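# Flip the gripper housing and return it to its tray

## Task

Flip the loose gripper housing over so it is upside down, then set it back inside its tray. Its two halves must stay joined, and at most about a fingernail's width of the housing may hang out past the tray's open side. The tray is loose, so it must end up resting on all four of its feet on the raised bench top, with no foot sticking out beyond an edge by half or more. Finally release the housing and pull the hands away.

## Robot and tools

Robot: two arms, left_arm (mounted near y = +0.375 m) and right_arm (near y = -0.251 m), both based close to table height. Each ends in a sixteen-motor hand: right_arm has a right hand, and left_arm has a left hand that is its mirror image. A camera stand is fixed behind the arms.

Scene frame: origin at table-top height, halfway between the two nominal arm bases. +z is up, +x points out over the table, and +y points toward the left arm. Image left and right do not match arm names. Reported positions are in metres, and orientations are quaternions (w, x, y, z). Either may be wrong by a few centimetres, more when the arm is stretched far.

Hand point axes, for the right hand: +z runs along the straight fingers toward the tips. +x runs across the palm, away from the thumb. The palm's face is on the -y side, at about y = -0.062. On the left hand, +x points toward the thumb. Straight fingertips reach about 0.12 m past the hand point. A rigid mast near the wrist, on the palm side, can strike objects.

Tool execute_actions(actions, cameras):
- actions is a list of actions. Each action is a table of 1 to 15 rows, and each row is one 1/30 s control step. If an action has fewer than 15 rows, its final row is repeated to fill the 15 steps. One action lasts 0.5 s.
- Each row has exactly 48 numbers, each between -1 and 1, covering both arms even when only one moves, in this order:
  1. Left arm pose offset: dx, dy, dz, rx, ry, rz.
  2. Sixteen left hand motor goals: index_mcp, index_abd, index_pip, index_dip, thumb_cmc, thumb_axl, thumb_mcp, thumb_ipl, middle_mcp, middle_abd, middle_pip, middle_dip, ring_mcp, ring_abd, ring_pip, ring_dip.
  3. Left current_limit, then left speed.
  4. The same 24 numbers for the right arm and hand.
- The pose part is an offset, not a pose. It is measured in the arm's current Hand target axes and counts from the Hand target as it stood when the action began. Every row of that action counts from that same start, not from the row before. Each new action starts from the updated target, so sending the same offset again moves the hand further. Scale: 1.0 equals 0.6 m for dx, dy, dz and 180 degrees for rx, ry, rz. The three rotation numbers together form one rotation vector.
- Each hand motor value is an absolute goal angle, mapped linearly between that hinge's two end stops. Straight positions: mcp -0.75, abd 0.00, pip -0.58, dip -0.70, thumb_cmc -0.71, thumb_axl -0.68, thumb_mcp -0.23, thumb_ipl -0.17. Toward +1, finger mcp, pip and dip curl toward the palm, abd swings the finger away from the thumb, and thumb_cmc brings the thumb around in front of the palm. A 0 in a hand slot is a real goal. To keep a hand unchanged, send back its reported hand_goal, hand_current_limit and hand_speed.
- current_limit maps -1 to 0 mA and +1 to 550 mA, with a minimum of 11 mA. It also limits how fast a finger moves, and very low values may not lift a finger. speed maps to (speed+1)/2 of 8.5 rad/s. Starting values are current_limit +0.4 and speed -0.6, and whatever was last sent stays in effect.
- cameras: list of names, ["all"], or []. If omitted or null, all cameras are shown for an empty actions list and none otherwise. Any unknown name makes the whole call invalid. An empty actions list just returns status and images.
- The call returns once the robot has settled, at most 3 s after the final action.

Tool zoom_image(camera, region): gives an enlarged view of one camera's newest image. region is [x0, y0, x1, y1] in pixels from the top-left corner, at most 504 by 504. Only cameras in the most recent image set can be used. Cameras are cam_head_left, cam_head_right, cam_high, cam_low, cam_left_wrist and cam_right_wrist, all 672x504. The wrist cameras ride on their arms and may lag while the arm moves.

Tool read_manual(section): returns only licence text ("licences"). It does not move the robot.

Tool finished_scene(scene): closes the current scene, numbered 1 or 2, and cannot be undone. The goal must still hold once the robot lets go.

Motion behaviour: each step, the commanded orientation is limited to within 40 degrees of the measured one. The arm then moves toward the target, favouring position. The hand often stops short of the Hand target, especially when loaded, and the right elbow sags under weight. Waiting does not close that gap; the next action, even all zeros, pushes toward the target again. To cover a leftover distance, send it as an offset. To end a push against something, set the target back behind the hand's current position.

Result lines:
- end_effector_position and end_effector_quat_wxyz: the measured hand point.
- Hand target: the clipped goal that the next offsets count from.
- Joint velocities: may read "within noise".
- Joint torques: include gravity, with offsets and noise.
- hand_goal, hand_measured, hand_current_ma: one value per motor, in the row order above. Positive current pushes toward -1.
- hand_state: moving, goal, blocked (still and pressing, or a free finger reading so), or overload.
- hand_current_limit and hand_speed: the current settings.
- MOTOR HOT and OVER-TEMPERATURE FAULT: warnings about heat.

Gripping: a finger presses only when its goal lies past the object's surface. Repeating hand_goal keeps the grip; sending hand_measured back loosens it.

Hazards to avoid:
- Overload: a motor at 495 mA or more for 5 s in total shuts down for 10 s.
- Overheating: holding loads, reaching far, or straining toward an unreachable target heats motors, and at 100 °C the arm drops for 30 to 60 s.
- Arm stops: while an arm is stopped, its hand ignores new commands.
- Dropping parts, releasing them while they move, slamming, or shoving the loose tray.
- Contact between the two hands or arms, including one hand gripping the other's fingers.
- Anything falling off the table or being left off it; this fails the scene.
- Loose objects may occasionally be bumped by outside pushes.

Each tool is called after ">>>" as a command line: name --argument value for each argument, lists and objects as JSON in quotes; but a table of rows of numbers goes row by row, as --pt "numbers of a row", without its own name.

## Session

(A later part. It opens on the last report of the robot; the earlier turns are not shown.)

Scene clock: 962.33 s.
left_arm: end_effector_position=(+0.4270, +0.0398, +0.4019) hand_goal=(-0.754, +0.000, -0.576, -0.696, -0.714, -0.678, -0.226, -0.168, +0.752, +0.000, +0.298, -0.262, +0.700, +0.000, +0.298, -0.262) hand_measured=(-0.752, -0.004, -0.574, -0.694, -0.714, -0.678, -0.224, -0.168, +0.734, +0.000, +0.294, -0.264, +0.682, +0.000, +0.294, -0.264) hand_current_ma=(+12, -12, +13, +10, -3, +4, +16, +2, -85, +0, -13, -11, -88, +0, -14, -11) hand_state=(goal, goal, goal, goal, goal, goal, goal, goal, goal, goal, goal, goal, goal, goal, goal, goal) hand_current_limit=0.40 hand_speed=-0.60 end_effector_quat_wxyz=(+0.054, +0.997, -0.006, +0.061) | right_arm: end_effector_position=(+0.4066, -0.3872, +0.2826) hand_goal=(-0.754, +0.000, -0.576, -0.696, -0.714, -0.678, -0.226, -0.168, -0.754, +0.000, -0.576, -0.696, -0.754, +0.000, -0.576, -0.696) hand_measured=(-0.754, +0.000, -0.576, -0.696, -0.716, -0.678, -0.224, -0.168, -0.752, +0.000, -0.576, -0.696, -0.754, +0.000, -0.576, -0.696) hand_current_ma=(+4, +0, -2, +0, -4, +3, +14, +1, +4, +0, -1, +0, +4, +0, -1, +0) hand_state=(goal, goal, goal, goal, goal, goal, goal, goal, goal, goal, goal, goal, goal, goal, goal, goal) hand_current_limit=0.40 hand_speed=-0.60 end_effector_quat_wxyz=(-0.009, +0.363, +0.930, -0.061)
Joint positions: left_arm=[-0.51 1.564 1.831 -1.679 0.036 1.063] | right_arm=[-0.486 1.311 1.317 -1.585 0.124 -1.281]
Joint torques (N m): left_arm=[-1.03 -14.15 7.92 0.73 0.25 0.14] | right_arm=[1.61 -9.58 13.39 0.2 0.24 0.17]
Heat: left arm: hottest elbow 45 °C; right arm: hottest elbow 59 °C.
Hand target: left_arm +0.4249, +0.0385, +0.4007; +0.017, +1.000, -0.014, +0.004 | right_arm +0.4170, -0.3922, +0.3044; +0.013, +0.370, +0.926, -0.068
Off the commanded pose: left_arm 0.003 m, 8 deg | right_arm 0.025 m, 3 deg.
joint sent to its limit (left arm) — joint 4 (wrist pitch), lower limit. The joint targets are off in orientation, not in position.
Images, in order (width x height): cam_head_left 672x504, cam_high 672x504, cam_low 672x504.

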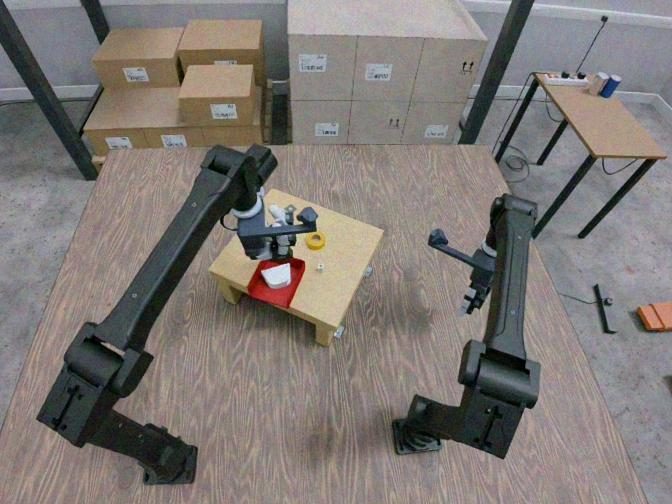

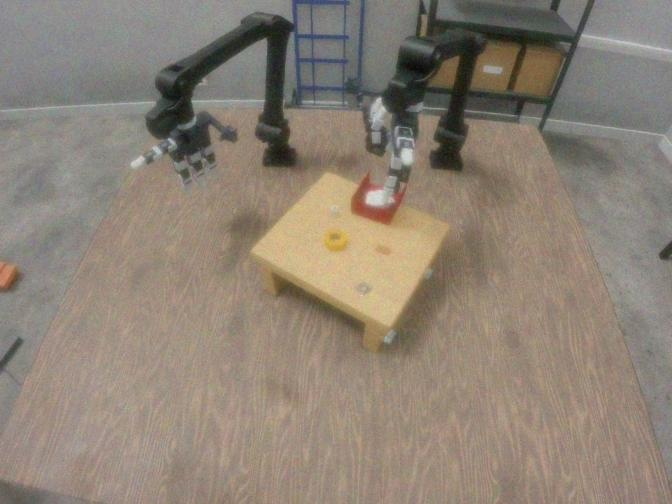

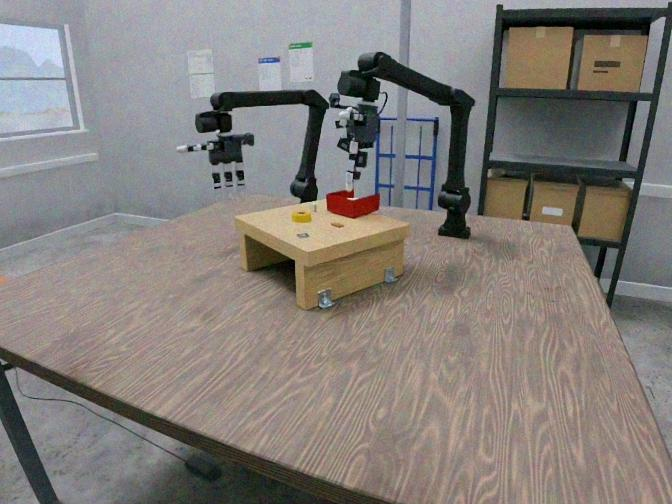

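>>> execute_actions --actions '[[[-0.035,-0.006,0,0,0,0,-0.754,0,-0.576,-0.696,-0.714,-0.678,-0.226,-0.168,0.753,0,0.299,-0.261,0.70,0,0.299,-0.261,0.4,-0.6,0,0,0,0,0,0,-0.754,0,-0.576,-0.696,-0.714,-0.678,-0.226,-0.168,-0.754,0,-0.576,-0.696,-0.754,0,-0.576,-0.696,0.4,-0.6]],[[0,0,0.06,0,0,0,-0.754,0,-0.576,-0.696,-0.714,-0.678,-0.226,-0.168,0.753,0,0.299,-0.261,0.70,0,0.299,-0.261,0.4,-0.6,0,0,0,0,0,0,-0.754,0,-0.576,-0.696,-0.714,-0.678,-0.226,-0.168,-0.754,0,-0.576,-0.696,-0.754,0,-0.576,-0.696,0.4,-0.6]]]' --cameras '["cam_head_left", "cam_high", "cam_low"]'

>>> zoom_image --camera "cam_high" --region '[325, 155, 435, 240]'

>>> zoom_image --camera "cam_low" --region '[300, 150, 410, 230]'

>>> zoom_image --camera "cam_head_left" --region '[235, 225, 345, 315]'

Scene clock: 1015.03 s.
left_arm: end_effector_position=(+0.4038, +0.0459, +0.3735) hand_goal=(-0.754, +0.000, -0.576, -0.696, -0.714, -0.678, -0.226, -0.168, +0.752, +0.000, +0.298, -0.262, +0.700, +0.000, +0.298, -0.262) hand_measured=(-0.752, -0.004, -0.574, -0.694, -0.714, -0.678, -0.224, -0.168, +0.734, +0.000, +0.294, -0.264, +0.682, +0.000, +0.294, -0.264) hand_current_ma=(+12, -12, +13, +10, -3, +4, +16, +2, -85, +0, -13, -11, -88, +0, -14, -11) hand_state=(goal, goal, goal, goal, goal, goal, goal, goal, goal, goal, goal, goal, goal, goal, goal, goal) hand_current_limit=0.40 hand_speed=-0.60 end_effector_quat_wxyz=(+0.037, +0.999, -0.012, +0.033) | right_arm: end_effector_position=(+0.4066, -0.3872, +0.2826) hand_goal=(-0.754, +0.000, -0.576, -0.696, -0.714, -0.678, -0.226, -0.168, -0.754, +0.000, -0.576, -0.696, -0.754, +0.000, -0.576, -0.696) hand_measured=(-0.754, +0.000, -0.576, -0.696, -0.716, -0.678, -0.224, -0.168, -0.752, +0.000, -0.576, -0.696, -0.754, +0.000, -0.576, -0.696) hand_current_ma=(+4, +0, -2, +0, -4, +3, +14, +1, +4, +0, -1, +0, +4, +0, -1, +0) hand_state=(goal, goal, goal, goal, goal, goal, goal, goal, goal, goal, goal, goal, goal, goal, goal, goal) hand_current_limit=0.40 hand_speed=-0.60 end_effector_quat_wxyz=(-0.009, +0.363, +0.930, -0.061)
Joint positions: left_arm=[-0.523 1.53 1.732 -1.679 0.033 1.063] | right_arm=[-0.486 1.311 1.317 -1.585 0.124 -1.281]
Joint torques (N m): left_arm=[-1.44 -12.04 7.72 0.68 -0.02 0.03] | right_arm=[1.49 -9.88 13.65 0.23 0.25 0.18]
Heat: left arm: hottest elbow 45 °C; right arm: hottest elbow 62 °C.
Hand target: left_arm +0.4042, +0.0413, +0.3645; +0.018, +1.000, -0.014, +0.004 | right_arm +0.4170, -0.3922, +0.3044; +0.013, +0.370, +0.926, -0.068
Off the commanded pose: left_arm 0.010 m, 4 deg | right_arm 0.025 m, 3 deg.
joint sent to its limit (left arm) — joint 4 (wrist pitch), lower limit. The joint targets are off in orientation, not in position.
Images, in order (width x height): cam_head_left 672x504, cam_high 672x504, cam_low 672x504.

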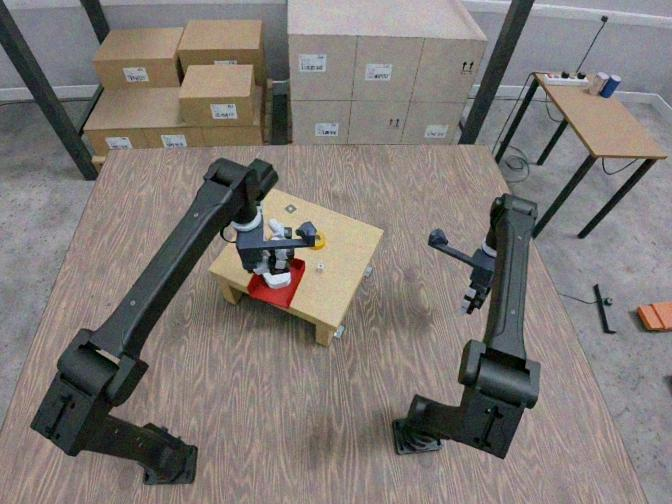

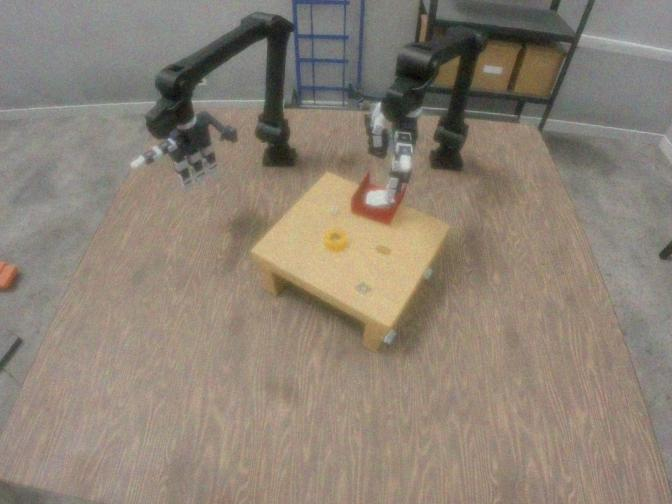

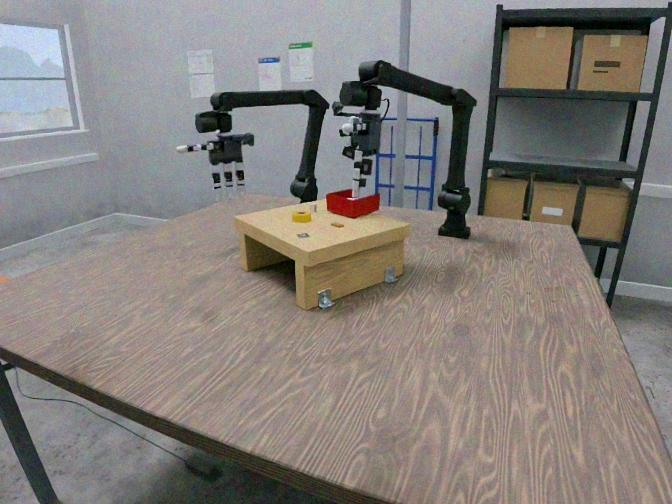

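Scaled by 4.582 from the camera's 672x504 image, which has a finer 960x720 frame.

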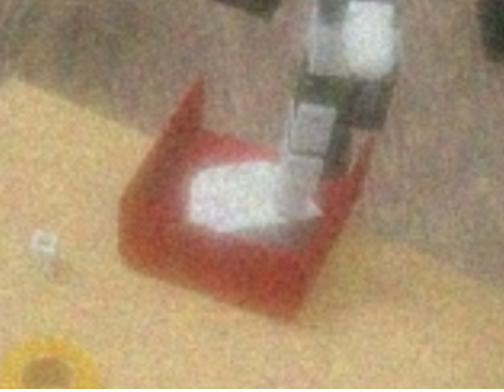

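Scaled by 4.582 from the camera's 672x504 image, which has a finer 960x720 frame.

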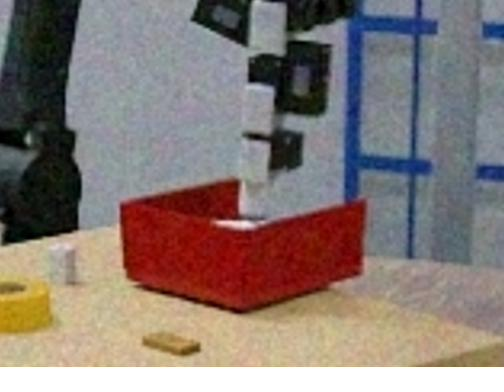

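Scaled by 4.582 from the camera's 672x504 image, which has a finer 960x720 frame.

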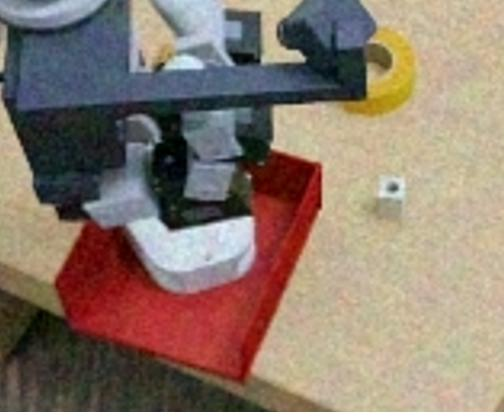

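>>> execute_actions --actions '[[[-0.004,0.034,0,0,0,0,-0.754,0,-0.576,-0.696,-0.714,-0.678,-0.226,-0.168,0.753,0,0.299,-0.261,0.70,0,0.299,-0.261,0.4,-0.6,0,0,0,0,0,0,-0.754,0,-0.576,-0.696,-0.714,-0.678,-0.226,-0.168,-0.754,0,-0.576,-0.696,-0.754,0,-0.576,-0.696,0.4,-0.6]],[[0,0,0.03,0,0,0,-0.754,0,-0.576,-0.696,-0.714,-0.678,-0.226,-0.168,0.753,0,0.299,-0.261,0.70,0,0.299,-0.261,0.4,-0.6,0,0,0,0,0,0,-0.754,0,-0.576,-0.696,-0.714,-0.678,-0.226,-0.168,-0.754,0,-0.576,-0.696,-0.754,0,-0.576,-0.696,0.4,-0.6]]]' --cameras '["cam_head_left", "cam_high", "cam_low"]'

>>> zoom_image --camera "cam_high" --region '[345, 165, 425, 230]'

>>> zoom_image --camera "cam_low" --region '[310, 160, 400, 225]'

Scene clock: 1050.97 s.
left_arm: end_effector_position=(+0.3956, +0.0244, +0.3591) hand_goal=(-0.754, +0.000, -0.576, -0.696, -0.714, -0.678, -0.226, -0.168, +0.752, +0.000, +0.298, -0.262, +0.700, +0.000, +0.298, -0.262) hand_measured=(-0.752, +0.002, -0.574, -0.694, -0.714, -0.678, -0.224, -0.168, +0.734, +0.000, +0.294, -0.264, +0.682, +0.000, +0.294, -0.264) hand_current_ma=(+11, +10, +9, +9, -2, +4, +16, +2, -85, +0, -13, -11, -88, +0, -14, -11) hand_state=(goal, goal, goal, goal, goal, goal, goal, goal, goal, goal, goal, goal, goal, goal, goal, goal) hand_current_limit=0.40 hand_speed=-0.60 end_effector_quat_wxyz=(+0.029, +0.999, -0.021, +0.021) | right_arm: end_effector_position=(+0.4066, -0.3872, +0.2826) hand_goal=(-0.754, +0.000, -0.576, -0.696, -0.714, -0.678, -0.226, -0.168, -0.754, +0.000, -0.576, -0.696, -0.754, +0.000, -0.576, -0.696) hand_measured=(-0.754, +0.000, -0.576, -0.696, -0.716, -0.678, -0.224, -0.168, -0.752, +0.000, -0.576, -0.696, -0.754, +0.000, -0.576, -0.696) hand_current_ma=(+4, +0, -2, +0, -4, +3, +14, +1, +4, +0, -1, +0, +4, +0, -1, +0) hand_state=(goal, goal, goal, goal, goal, goal, goal, goal, goal, goal, goal, goal, goal, goal, goal, goal) hand_current_limit=0.40 hand_speed=-0.60 end_effector_quat_wxyz=(-0.009, +0.363, +0.930, -0.061)
Joint positions: left_arm=[-0.57 1.558 1.732 -1.679 0.026 1.035] | right_arm=[-0.486 1.311 1.317 -1.585 0.124 -1.281]
Joint torques (N m): left_arm=[-1.26 -12.04 8.4 0.47 -0.02 -0.1] | right_arm=[1.08 -9.76 13.6 0.24 0.24 0.16]
Heat: left arm: hottest elbow 42 °C; right arm: hottest elbow 63 °C.
Hand target: left_arm +0.4014, +0.0203, +0.3472; +0.017, +1.000, -0.014, +0.004 | right_arm +0.4170, -0.3922, +0.3044; +0.013, +0.370, +0.926, -0.068
Off the commanded pose: left_arm 0.014 m, 3 deg | right_arm 0.025 m, 3 deg.
joint sent to its limit (left arm) — joint 4 (wrist pitch), lower limit. The joint targets still meet the commanded pose.
Images, in order (width x height): cam_head_left 672x504, cam_high 672x504, cam_low 672x504.

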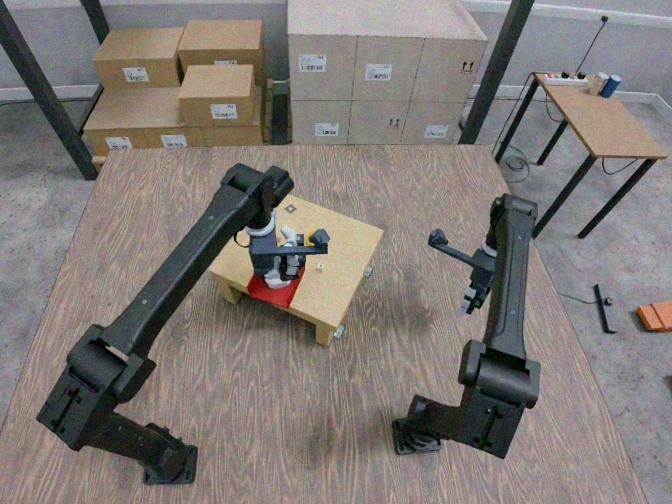

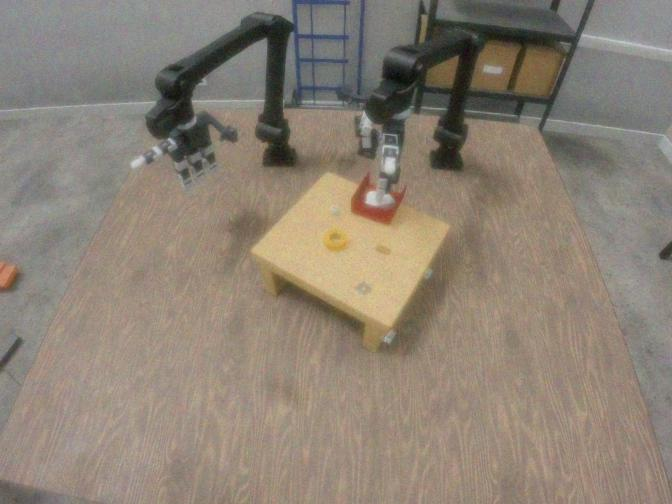

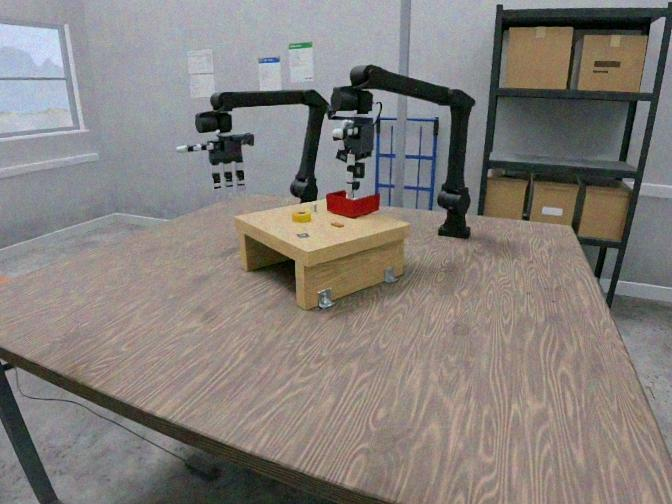

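Scaled by 6.300 from the camera's 672x504 image, which has a finer 960x720 frame.

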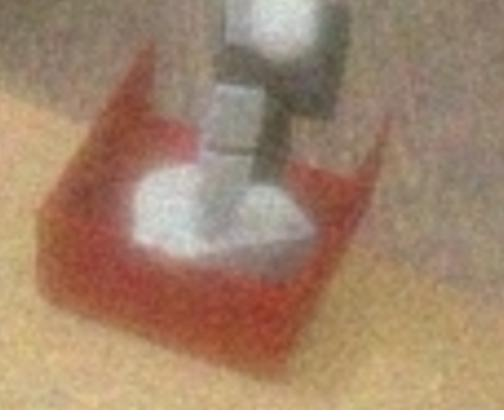

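Scaled by 5.600 from the camera's 672x504 image, which has a finer 960x720 frame.

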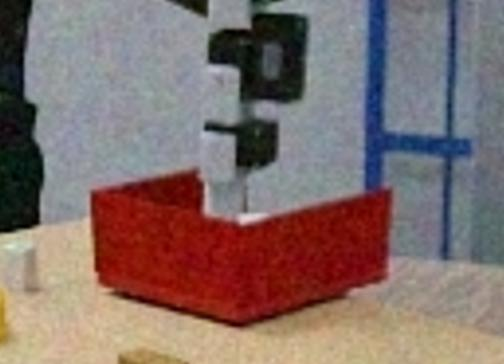

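>>> execute_actions --actions '[[[0.028,0,0.005,0,0,0,-0.754,0,-0.576,-0.696,-0.714,-0.678,-0.226,-0.168,0.753,0,0.299,-0.261,0.70,0,0.299,-0.261,0.4,-0.6,0,0,0,0,0,0,-0.754,0,-0.576,-0.696,-0.714,-0.678,-0.226,-0.168,-0.754,0,-0.576,-0.696,-0.754,0,-0.576,-0.696,0.4,-0.6]],[[0.0,0,0.03,0,0,0,-0.754,0,-0.576,-0.696,-0.714,-0.678,-0.226,-0.168,0.753,0,0.299,-0.261,0.70,0,0.299,-0.261,0.4,-0.6,0,0,0,0,0,0,-0.754,0,-0.576,-0.696,-0.714,-0.678,-0.226,-0.168,-0.754,0,-0.576,-0.696,-0.754,0,-0.576,-0.696,0.4,-0.6]]]' --cameras '["cam_head_left", "cam_high", "cam_low"]'

>>> zoom_image --camera "cam_high" --region '[345, 165, 425, 230]'

>>> zoom_image --camera "cam_low" --region '[310, 160, 400, 225]'

>>> zoom_image --camera "cam_head_left" --region '[235, 225, 345, 315]'

Scene clock: 1065.13 s.
left_arm: end_effector_position=(+0.4011, +0.0243, +0.3575) hand_goal=(-0.754, +0.000, -0.576, -0.696, -0.714, -0.678, -0.226, -0.168, +0.752, +0.000, +0.298, -0.262, +0.700, +0.000, +0.298, -0.262) hand_measured=(-0.752, +0.038, -0.574, -0.694, -0.714, -0.678, -0.224, -0.168, +0.734, +0.000, +0.294, -0.264, +0.682, +0.000, +0.294, -0.264) hand_current_ma=(+5, +161, +6, +8, -2, +4, +16, +2, -85, +0, -13, -11, -88, +0, -14, -11) hand_state=(goal, blocked, goal, goal, goal, goal, goal, goal, goal, goal, goal, goal, goal, goal, goal, goal) hand_current_limit=0.40 hand_speed=-0.60 end_effector_quat_wxyz=(+0.028, +0.999, -0.020, +0.021) | right_arm: end_effector_position=(+0.4066, -0.3872, +0.2826) hand_goal=(-0.754, +0.000, -0.576, -0.696, -0.714, -0.678, -0.226, -0.168, -0.754, +0.000, -0.576, -0.696, -0.754, +0.000, -0.576, -0.696) hand_measured=(-0.754, +0.000, -0.576, -0.696, -0.716, -0.678, -0.224, -0.168, -0.752, +0.000, -0.576, -0.696, -0.754, +0.000, -0.576, -0.696) hand_current_ma=(+4, +0, -2, +0, -4, +3, +14, +1, +4, +0, -1, +0, +4, +0, -1, +0) hand_state=(goal, goal, goal, goal, goal, goal, goal, goal, goal, goal, goal, goal, goal, goal, goal, goal) hand_current_limit=0.40 hand_speed=-0.60 end_effector_quat_wxyz=(-0.009, +0.363, +0.930, -0.061)
Joint positions: left_arm=[-0.564 1.57 1.743 -1.679 0.026 1.038] | right_arm=[-0.486 1.311 1.317 -1.585 0.124 -1.281]
Joint torques (N m): left_arm=[0.03 -10.11 7.64 1.44 -0.04 0.05] | right_arm=[1.61 -8.76 13.5 0.14 0.23 0.19]
Heat: left arm: hottest elbow 42 °C; right arm: hottest elbow 63 °C.
Hand target: left_arm +0.4184, +0.0192, +0.3262; +0.017, +1.000, -0.014, +0.004 | right_arm +0.4170, -0.3922, +0.3044; +0.013, +0.370, +0.926, -0.068
Off the commanded pose: left_arm 0.036 m, 2 deg | right_arm 0.025 m, 3 deg.
Images, in order (width x height): cam_head_left 672x504, cam_high 672x504, cam_low 672x504.

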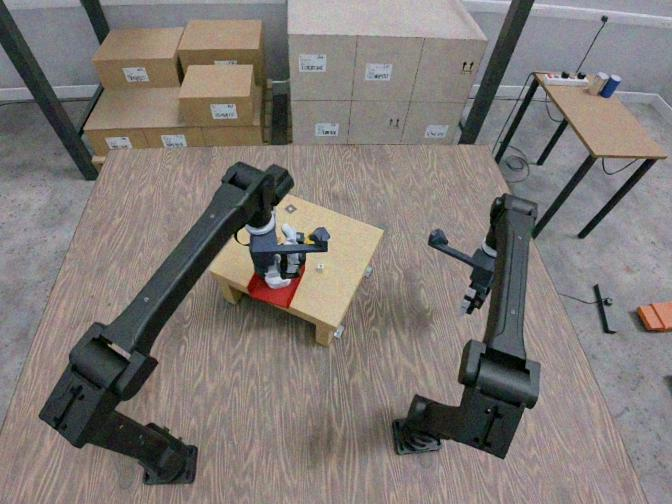

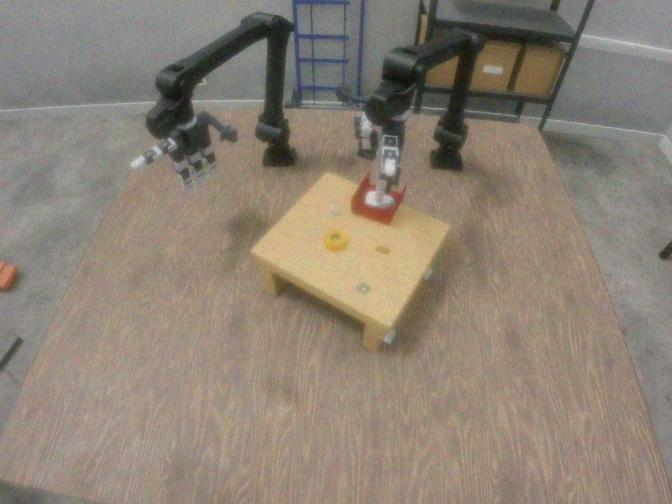

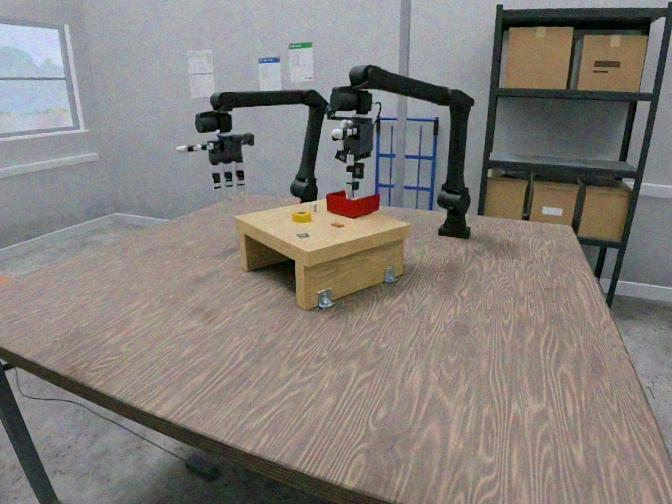

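Scaled by 6.300 from the camera's 672x504 image, which has a finer 960x720 frame.

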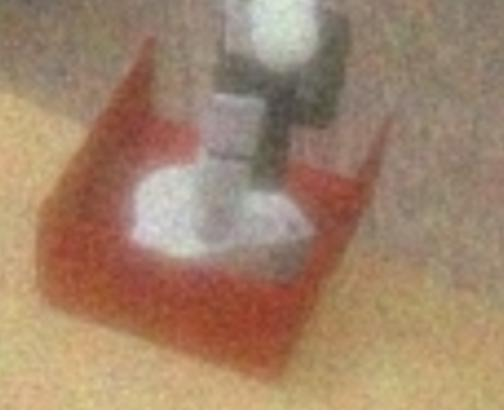

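Scaled by 5.600 from the camera's 672x504 image, which has a finer 960x720 frame.

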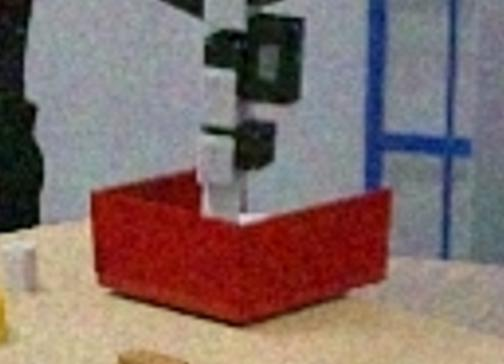

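Scaled by 4.582 from the camera's 672x504 image, which has a finer 960x720 frame.

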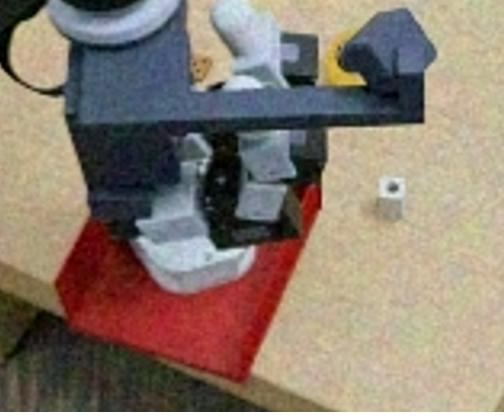

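>>> execute_actions --actions '[[[-0.03,0.021,-0.01,0,0,0,-0.754,0,-0.576,-0.696,-0.714,-0.678,-0.226,-0.168,0.753,0,0.299,-0.261,0.70,0,0.299,-0.261,0.4,-0.6,0,0,0,0,0,0,-0.754,0,-0.576,-0.696,-0.714,-0.678,-0.226,-0.168,-0.754,0,-0.576,-0.696,-0.754,0,-0.576,-0.696,0.4,-0.6]],[[-0.017,0.03,0,0,0,0,-0.754,0,-0.576,-0.696,-0.714,-0.678,-0.226,-0.168,0.753,0,0.299,-0.261,0.70,0,0.299,-0.261,0.4,-0.6,0,0,0,0,0,0,-0.754,0,-0.576,-0.696,-0.714,-0.678,-0.226,-0.168,-0.754,0,-0.576,-0.696,-0.754,0,-0.576,-0.696,0.4,-0.6]]]' --cameras '["cam_head_left", "cam_high"]'

>>> zoom_image --camera "cam_high" --region '[345, 165, 425, 230]'

>>> zoom_image --camera "cam_head_left" --region '[235, 225, 345, 315]'

Scene clock: 1083.77 s.
left_arm: end_effector_position=(+0.3872, +0.0024, +0.3567) hand_goal=(-0.754, +0.000, -0.576, -0.696, -0.714, -0.678, -0.226, -0.168, +0.752, +0.000, +0.298, -0.262, +0.700, +0.000, +0.298, -0.262) hand_measured=(-0.784, -0.020, -0.598, -0.706, -0.714, -0.678, -0.224, -0.168, +0.734, +0.000, +0.294, -0.264, +0.682, +0.000, +0.294, -0.264) hand_current_ma=(-152, -81, -102, -45, -3, +4, +16, +2, -85, +0, -13, -11, -88, +0, -14, -11) hand_state=(blocked, goal, blocked, goal, goal, goal, goal, goal, goal, goal, goal, goal, goal, goal, goal, goal) hand_current_limit=0.40 hand_speed=-0.60 end_effector_quat_wxyz=(+0.023, +0.999, -0.011, +0.024) | right_arm: end_effector_position=(+0.4066, -0.3872, +0.2826) hand_goal=(-0.754, +0.000, -0.576, -0.696, -0.714, -0.678, -0.226, -0.168, -0.754, +0.000, -0.576, -0.696, -0.754, +0.000, -0.576, -0.696) hand_measured=(-0.754, +0.000, -0.576, -0.696, -0.716, -0.678, -0.224, -0.168, -0.752, +0.000, -0.576, -0.696, -0.754, +0.000, -0.576, -0.696) hand_current_ma=(+4, +0, -2, +0, -4, +3, +14, +1, +4, +0, -1, +0, +4, +0, -1, +0) hand_state=(goal, goal, goal, goal, goal, goal, goal, goal, goal, goal, goal, goal, goal, goal, goal, goal) hand_current_limit=0.40 hand_speed=-0.60 end_effector_quat_wxyz=(-0.009, +0.363, +0.930, -0.061)
Joint positions: left_arm=[-0.626 1.57 1.743 -1.679 0.01 0.958] | right_arm=[-0.486 1.311 1.317 -1.585 0.124 -1.281]
Joint torques (N m): left_arm=[-2.2 -11.22 7.65 0.95 0.4 -0.09] | right_arm=[1.49 -9.76 13.55 0.06 0.27 0.18]
Heat: left arm: hottest elbow 42 °C; right arm: hottest elbow 64 °C.
Hand target: left_arm +0.3892, -0.0104, +0.3331; +0.017, +1.000, -0.014, +0.004 | right_arm +0.4170, -0.3922, +0.3044; +0.013, +0.370, +0.926, -0.068
Off the commanded pose: left_arm 0.027 m, 2 deg | right_arm 0.025 m, 3 deg.
Images, in order (width x height): cam_head_left 672x504, cam_high 672x504.

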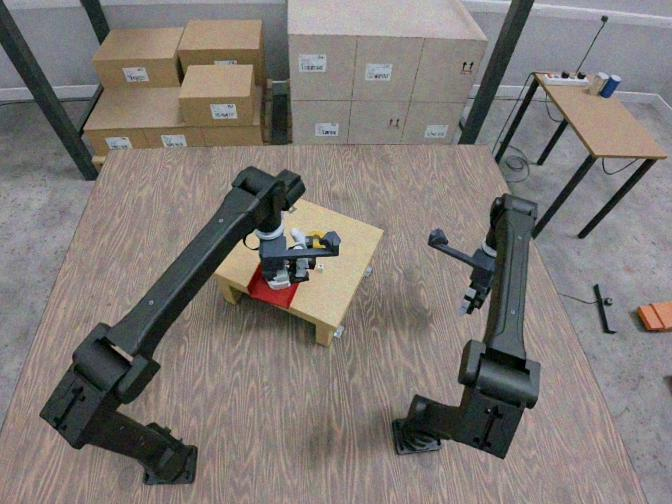

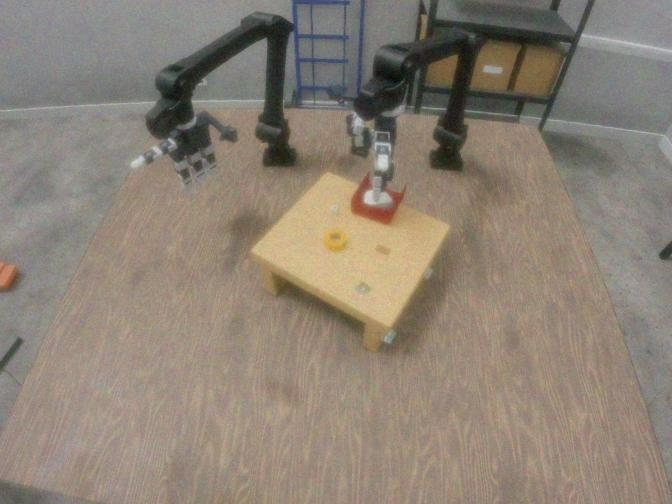

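Scaled by 6.300 from the camera's 672x504 image, which has a finer 960x720 frame.

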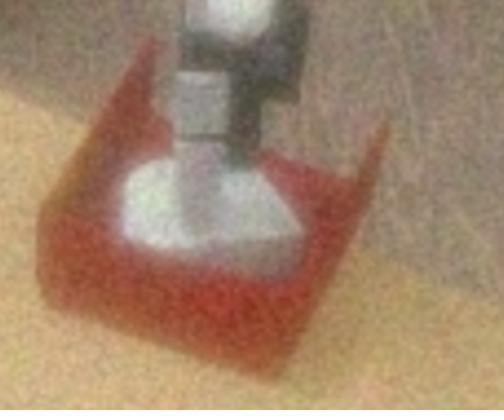

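Scaled by 4.582 from the camera's 672x504 image, which has a finer 960x720 frame.

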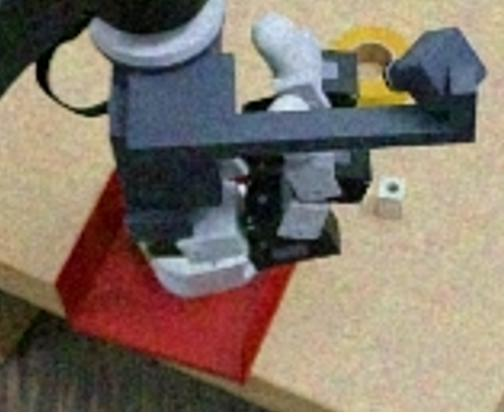

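>>> execute_actions --actions '[[[-0.015,0.042,0.0,0,0,0,-0.754,0,-0.576,-0.696,-0.714,-0.678,-0.226,-0.168,0.753,0,0.299,-0.261,0.70,0,0.299,-0.261,0.4,-0.6,0,0,0,0,0,0,-0.754,0,-0.576,-0.696,-0.714,-0.678,-0.226,-0.168,-0.754,0,-0.576,-0.696,-0.754,0,-0.576,-0.696,0.4,-0.6]],[[-0.017,0.035,0,0,0,0,-0.754,0,-0.576,-0.696,-0.714,-0.678,-0.226,-0.168,0.753,0,0.299,-0.261,0.70,0,0.299,-0.261,0.4,-0.6,0,0,0,0,0,0,-0.754,0,-0.576,-0.696,-0.714,-0.678,-0.226,-0.168,-0.754,0,-0.576,-0.696,-0.754,0,-0.576,-0.696,0.4,-0.6]]]' --cameras '["cam_head_left", "cam_high"]'

>>> zoom_image --camera "cam_high" --region '[345, 165, 425, 230]'

>>> zoom_image --camera "cam_head_left" --region '[235, 225, 345, 315]'

Scene clock: 1092.57 s.
left_arm: end_effector_position=(+0.3668, -0.0351, +0.3573) hand_goal=(-0.754, +0.000, -0.576, -0.696, -0.714, -0.678, -0.226, -0.168, +0.752, +0.000, +0.298, -0.262, +0.700, +0.000, +0.298, -0.262) hand_measured=(-0.818, -0.042, -0.624, -0.718, -0.714, -0.678, -0.224, -0.168, +0.734, +0.000, +0.294, -0.264, +0.682, +0.000, +0.294, -0.264) hand_current_ma=(-326, -177, -226, -107, -3, +4, +16, +2, -85, +0, -13, -11, -88, +0, -14, -11) hand_state=(blocked, blocked, blocked, blocked, goal, goal, goal, goal, goal, goal, goal, goal, goal, goal, goal, goal) hand_current_limit=0.40 hand_speed=-0.60 end_effector_quat_wxyz=(+0.022, +0.999, -0.006, +0.027) | right_arm: end_effector_position=(+0.4066, -0.3872, +0.2826) hand_goal=(-0.754, +0.000, -0.576, -0.696, -0.714, -0.678, -0.226, -0.168, -0.754, +0.000, -0.576, -0.696, -0.754, +0.000, -0.576, -0.696) hand_measured=(-0.754, +0.000, -0.576, -0.696, -0.716, -0.678, -0.224, -0.168, -0.752, +0.000, -0.576, -0.696, -0.754, +0.000, -0.576, -0.696) hand_current_ma=(+4, +0, -2, +0, -4, +3, +14, +1, +4, +0, -1, +0, +4, +0, -1, +0) hand_state=(goal, goal, goal, goal, goal, goal, goal, goal, goal, goal, goal, goal, goal, goal, goal, goal) hand_current_limit=0.40 hand_speed=-0.60 end_effector_quat_wxyz=(-0.009, +0.363, +0.930, -0.061)
Joint positions: left_arm=[-0.719 1.587 1.765 -1.679 -0.003 0.857] | right_arm=[-0.486 1.311 1.317 -1.585 0.124 -1.281]
Joint torques (N m): left_arm=[-2.43 -10.23 9.54 0.62 0.74 -0.07] | right_arm=[2.2 -9.11 13.45 0.16 0.26 0.17]
Heat: left arm: hottest elbow 42 °C; right arm: hottest elbow 64 °C.
Hand target: left_arm +0.3688, -0.0560, +0.3346; +0.017, +1.000, -0.014, +0.004 | right_arm +0.4170, -0.3922, +0.3044; +0.013, +0.370, +0.926, -0.068
Off the commanded pose: left_arm 0.031 m, 3 deg | right_arm 0.025 m, 3 deg.
Images, in order (width x height): cam_head_left 672x504, cam_high 672x504.

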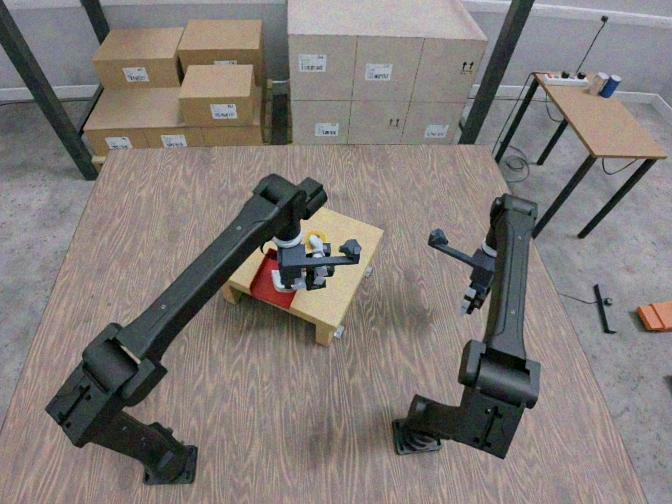

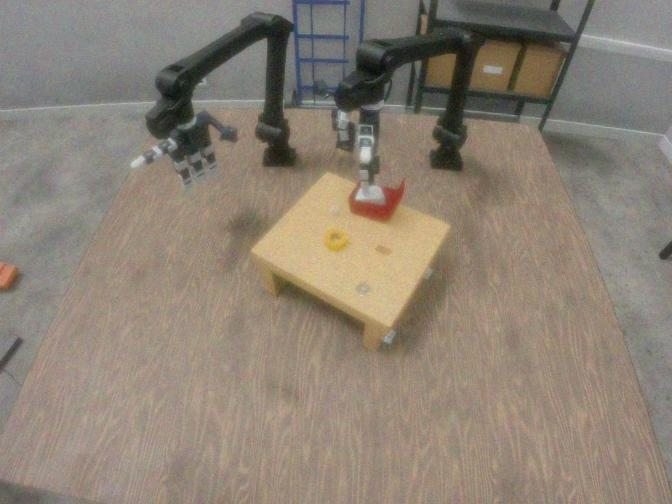

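Scaled by 6.300 from the camera's 672x504 image, which has a finer 960x720 frame.

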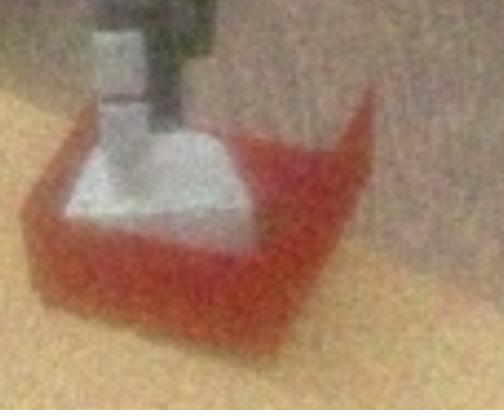

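Scaled by 4.582 from the camera's 672x504 image, which has a finer 960x720 frame.

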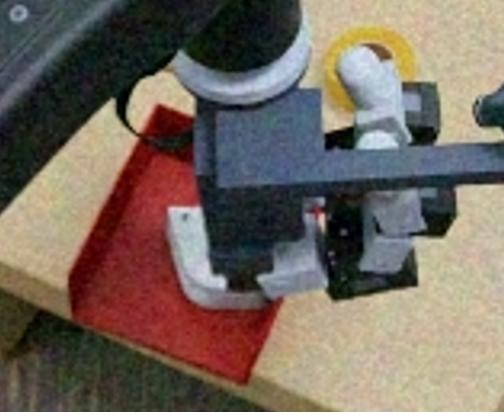

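>>> execute_actions --actions '[[[0.0,-0.02,-0.1,0,0,0,-0.754,0,-0.576,-0.696,-0.714,-0.678,-0.226,-0.168,0.753,0,0.299,-0.261,0.70,0,0.299,-0.261,0.4,-0.6,0,0,0,0,0,0,-0.754,0,-0.576,-0.696,-0.714,-0.678,-0.226,-0.168,-0.754,0,-0.576,-0.696,-0.754,0,-0.576,-0.696,0.4,-0.6]],[[-0.05,-0.07,-0.04,0,0,0,-0.754,0,-0.576,-0.696,-0.714,-0.678,-0.226,-0.168,0.753,0,0.299,-0.261,0.70,0,0.299,-0.261,0.4,-0.6,0,0,0,0,0,0,-0.754,0,-0.576,-0.696,-0.714,-0.678,-0.226,-0.168,-0.754,0,-0.576,-0.696,-0.754,0,-0.576,-0.696,0.4,-0.6]],[[-0.07,-0.06,-0.02,0,0,0,-0.754,0,-0.576,-0.696,-0.714,-0.678,-0.226,-0.168,0.753,0,0.299,-0.261,0.70,0,0.299,-0.261,0.4,-0.6,0,0,0,0,0,0,-0.754,0,-0.576,-0.696,-0.714,-0.678,-0.226,-0.168,-0.754,0,-0.576,-0.696,-0.754,0,-0.576,-0.696,0.4,-0.6]]]' --cameras '["cam_head_left", "cam_head_right", "cam_high"]'

>>> zoom_image --camera "cam_head_left" --region '[235, 235, 325, 315]'

>>> zoom_image --camera "cam_high" --region '[345, 165, 425, 230]'

Scene clock: 1103.40 s.
left_arm: end_effector_position=(+0.2988, +0.0374, +0.4279) hand_goal=(-0.754, +0.000, -0.576, -0.696, -0.714, -0.678, -0.226, -0.168, +0.752, +0.000, +0.298, -0.262, +0.700, +0.000, +0.298, -0.262) hand_measured=(-0.754, -0.002, -0.578, -0.698, -0.714, -0.678, -0.224, -0.168, +0.736, +0.000, +0.296, -0.264, +0.682, +0.000, +0.294, -0.264) hand_current_ma=(-5, -10, -11, -11, -3, +4, +16, +2, -78, +0, -13, -11, -85, +0, -14, -11) hand_state=(goal, goal, goal, goal, goal, goal, goal, goal, goal, goal, goal, goal, goal, goal, goal, goal) hand_current_limit=0.40 hand_speed=-0.60 end_effector_quat_wxyz=(+0.077, +0.995, -0.010, +0.069) | right_arm: end_effector_position=(+0.4066, -0.3872, +0.2826) hand_goal=(-0.754, +0.000, -0.576, -0.696, -0.714, -0.678, -0.226, -0.168, -0.754, +0.000, -0.576, -0.696, -0.754, +0.000, -0.576, -0.696) hand_measured=(-0.754, +0.000, -0.576, -0.696, -0.716, -0.678, -0.224, -0.168, -0.752, +0.000, -0.576, -0.696, -0.754, +0.000, -0.576, -0.696) hand_current_ma=(+4, +0, -2, +0, -4, +3, +14, +1, +4, +0, -1, +0, +4, +0, -1, +0) hand_state=(goal, goal, goal, goal, goal, goal, goal, goal, goal, goal, goal, goal, goal, goal, goal, goal) hand_current_limit=0.40 hand_speed=-0.60 end_effector_quat_wxyz=(-0.009, +0.363, +0.930, -0.061)
Joint positions: left_arm=[-0.678 1.28 1.593 -1.679 0.034 0.901] | right_arm=[-0.486 1.311 1.317 -1.585 0.124 -1.281]
Joint torques (N m): left_arm=[-0.15 -9.23 7.66 0.87 0.29 0.15] | right_arm=[1.03 -9.35 13.71 0.29 0.25 0.18]
Heat: left arm: hottest elbow 42 °C; right arm: hottest elbow 64 °C.
Hand target: left_arm +0.2987, +0.0392, +0.4268; +0.017, +1.000, -0.014, +0.004 | right_arm +0.4170, -0.3922, +0.3044; +0.013, +0.370, +0.926, -0.068
Off the commanded pose: left_arm 0.002 m, 10 deg | right_arm 0.025 m, 3 deg.
joint sent to its limit (left arm) — joint 4 (wrist pitch), lower limit. The joint targets are off in orientation, not in position.
Images, in order (width x height): cam_head_left 672x504, cam_head_right 672x504, cam_high 672x504.

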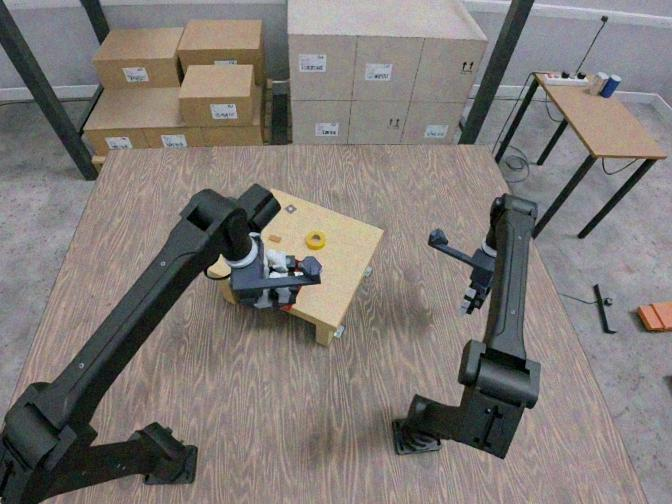

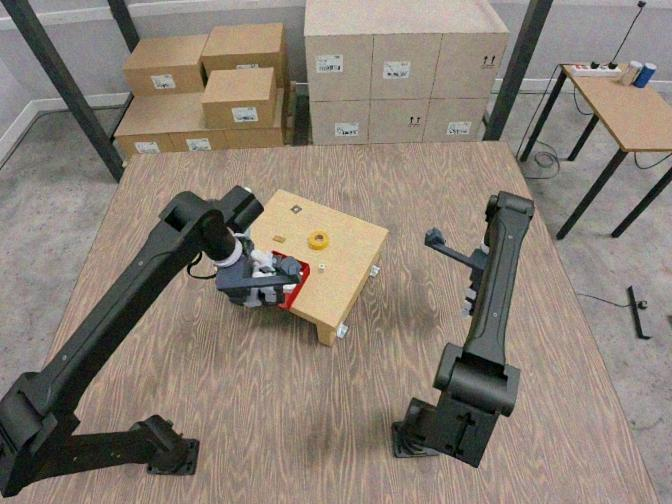

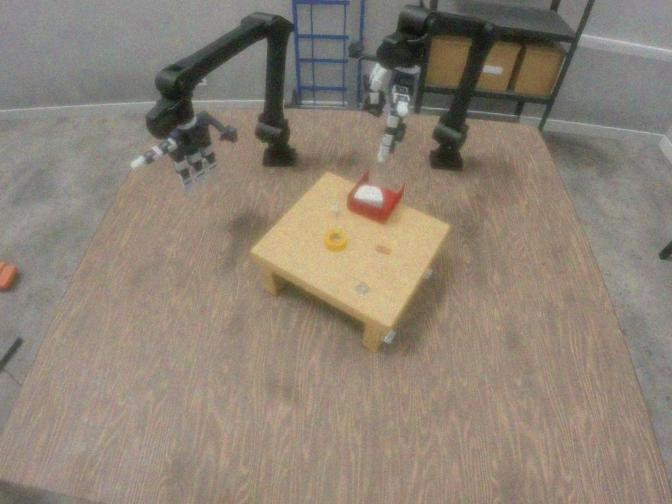

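Scaled by 5.600 from the camera's 672x504 image, which has a finer 960x720 frame.

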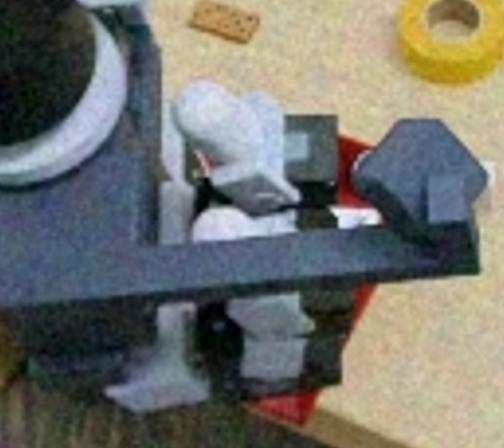

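Scaled by 6.300 from the camera's 672x504 image, which has a finer 960x720 frame.

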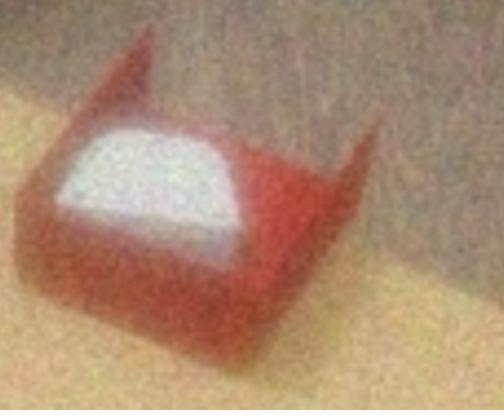

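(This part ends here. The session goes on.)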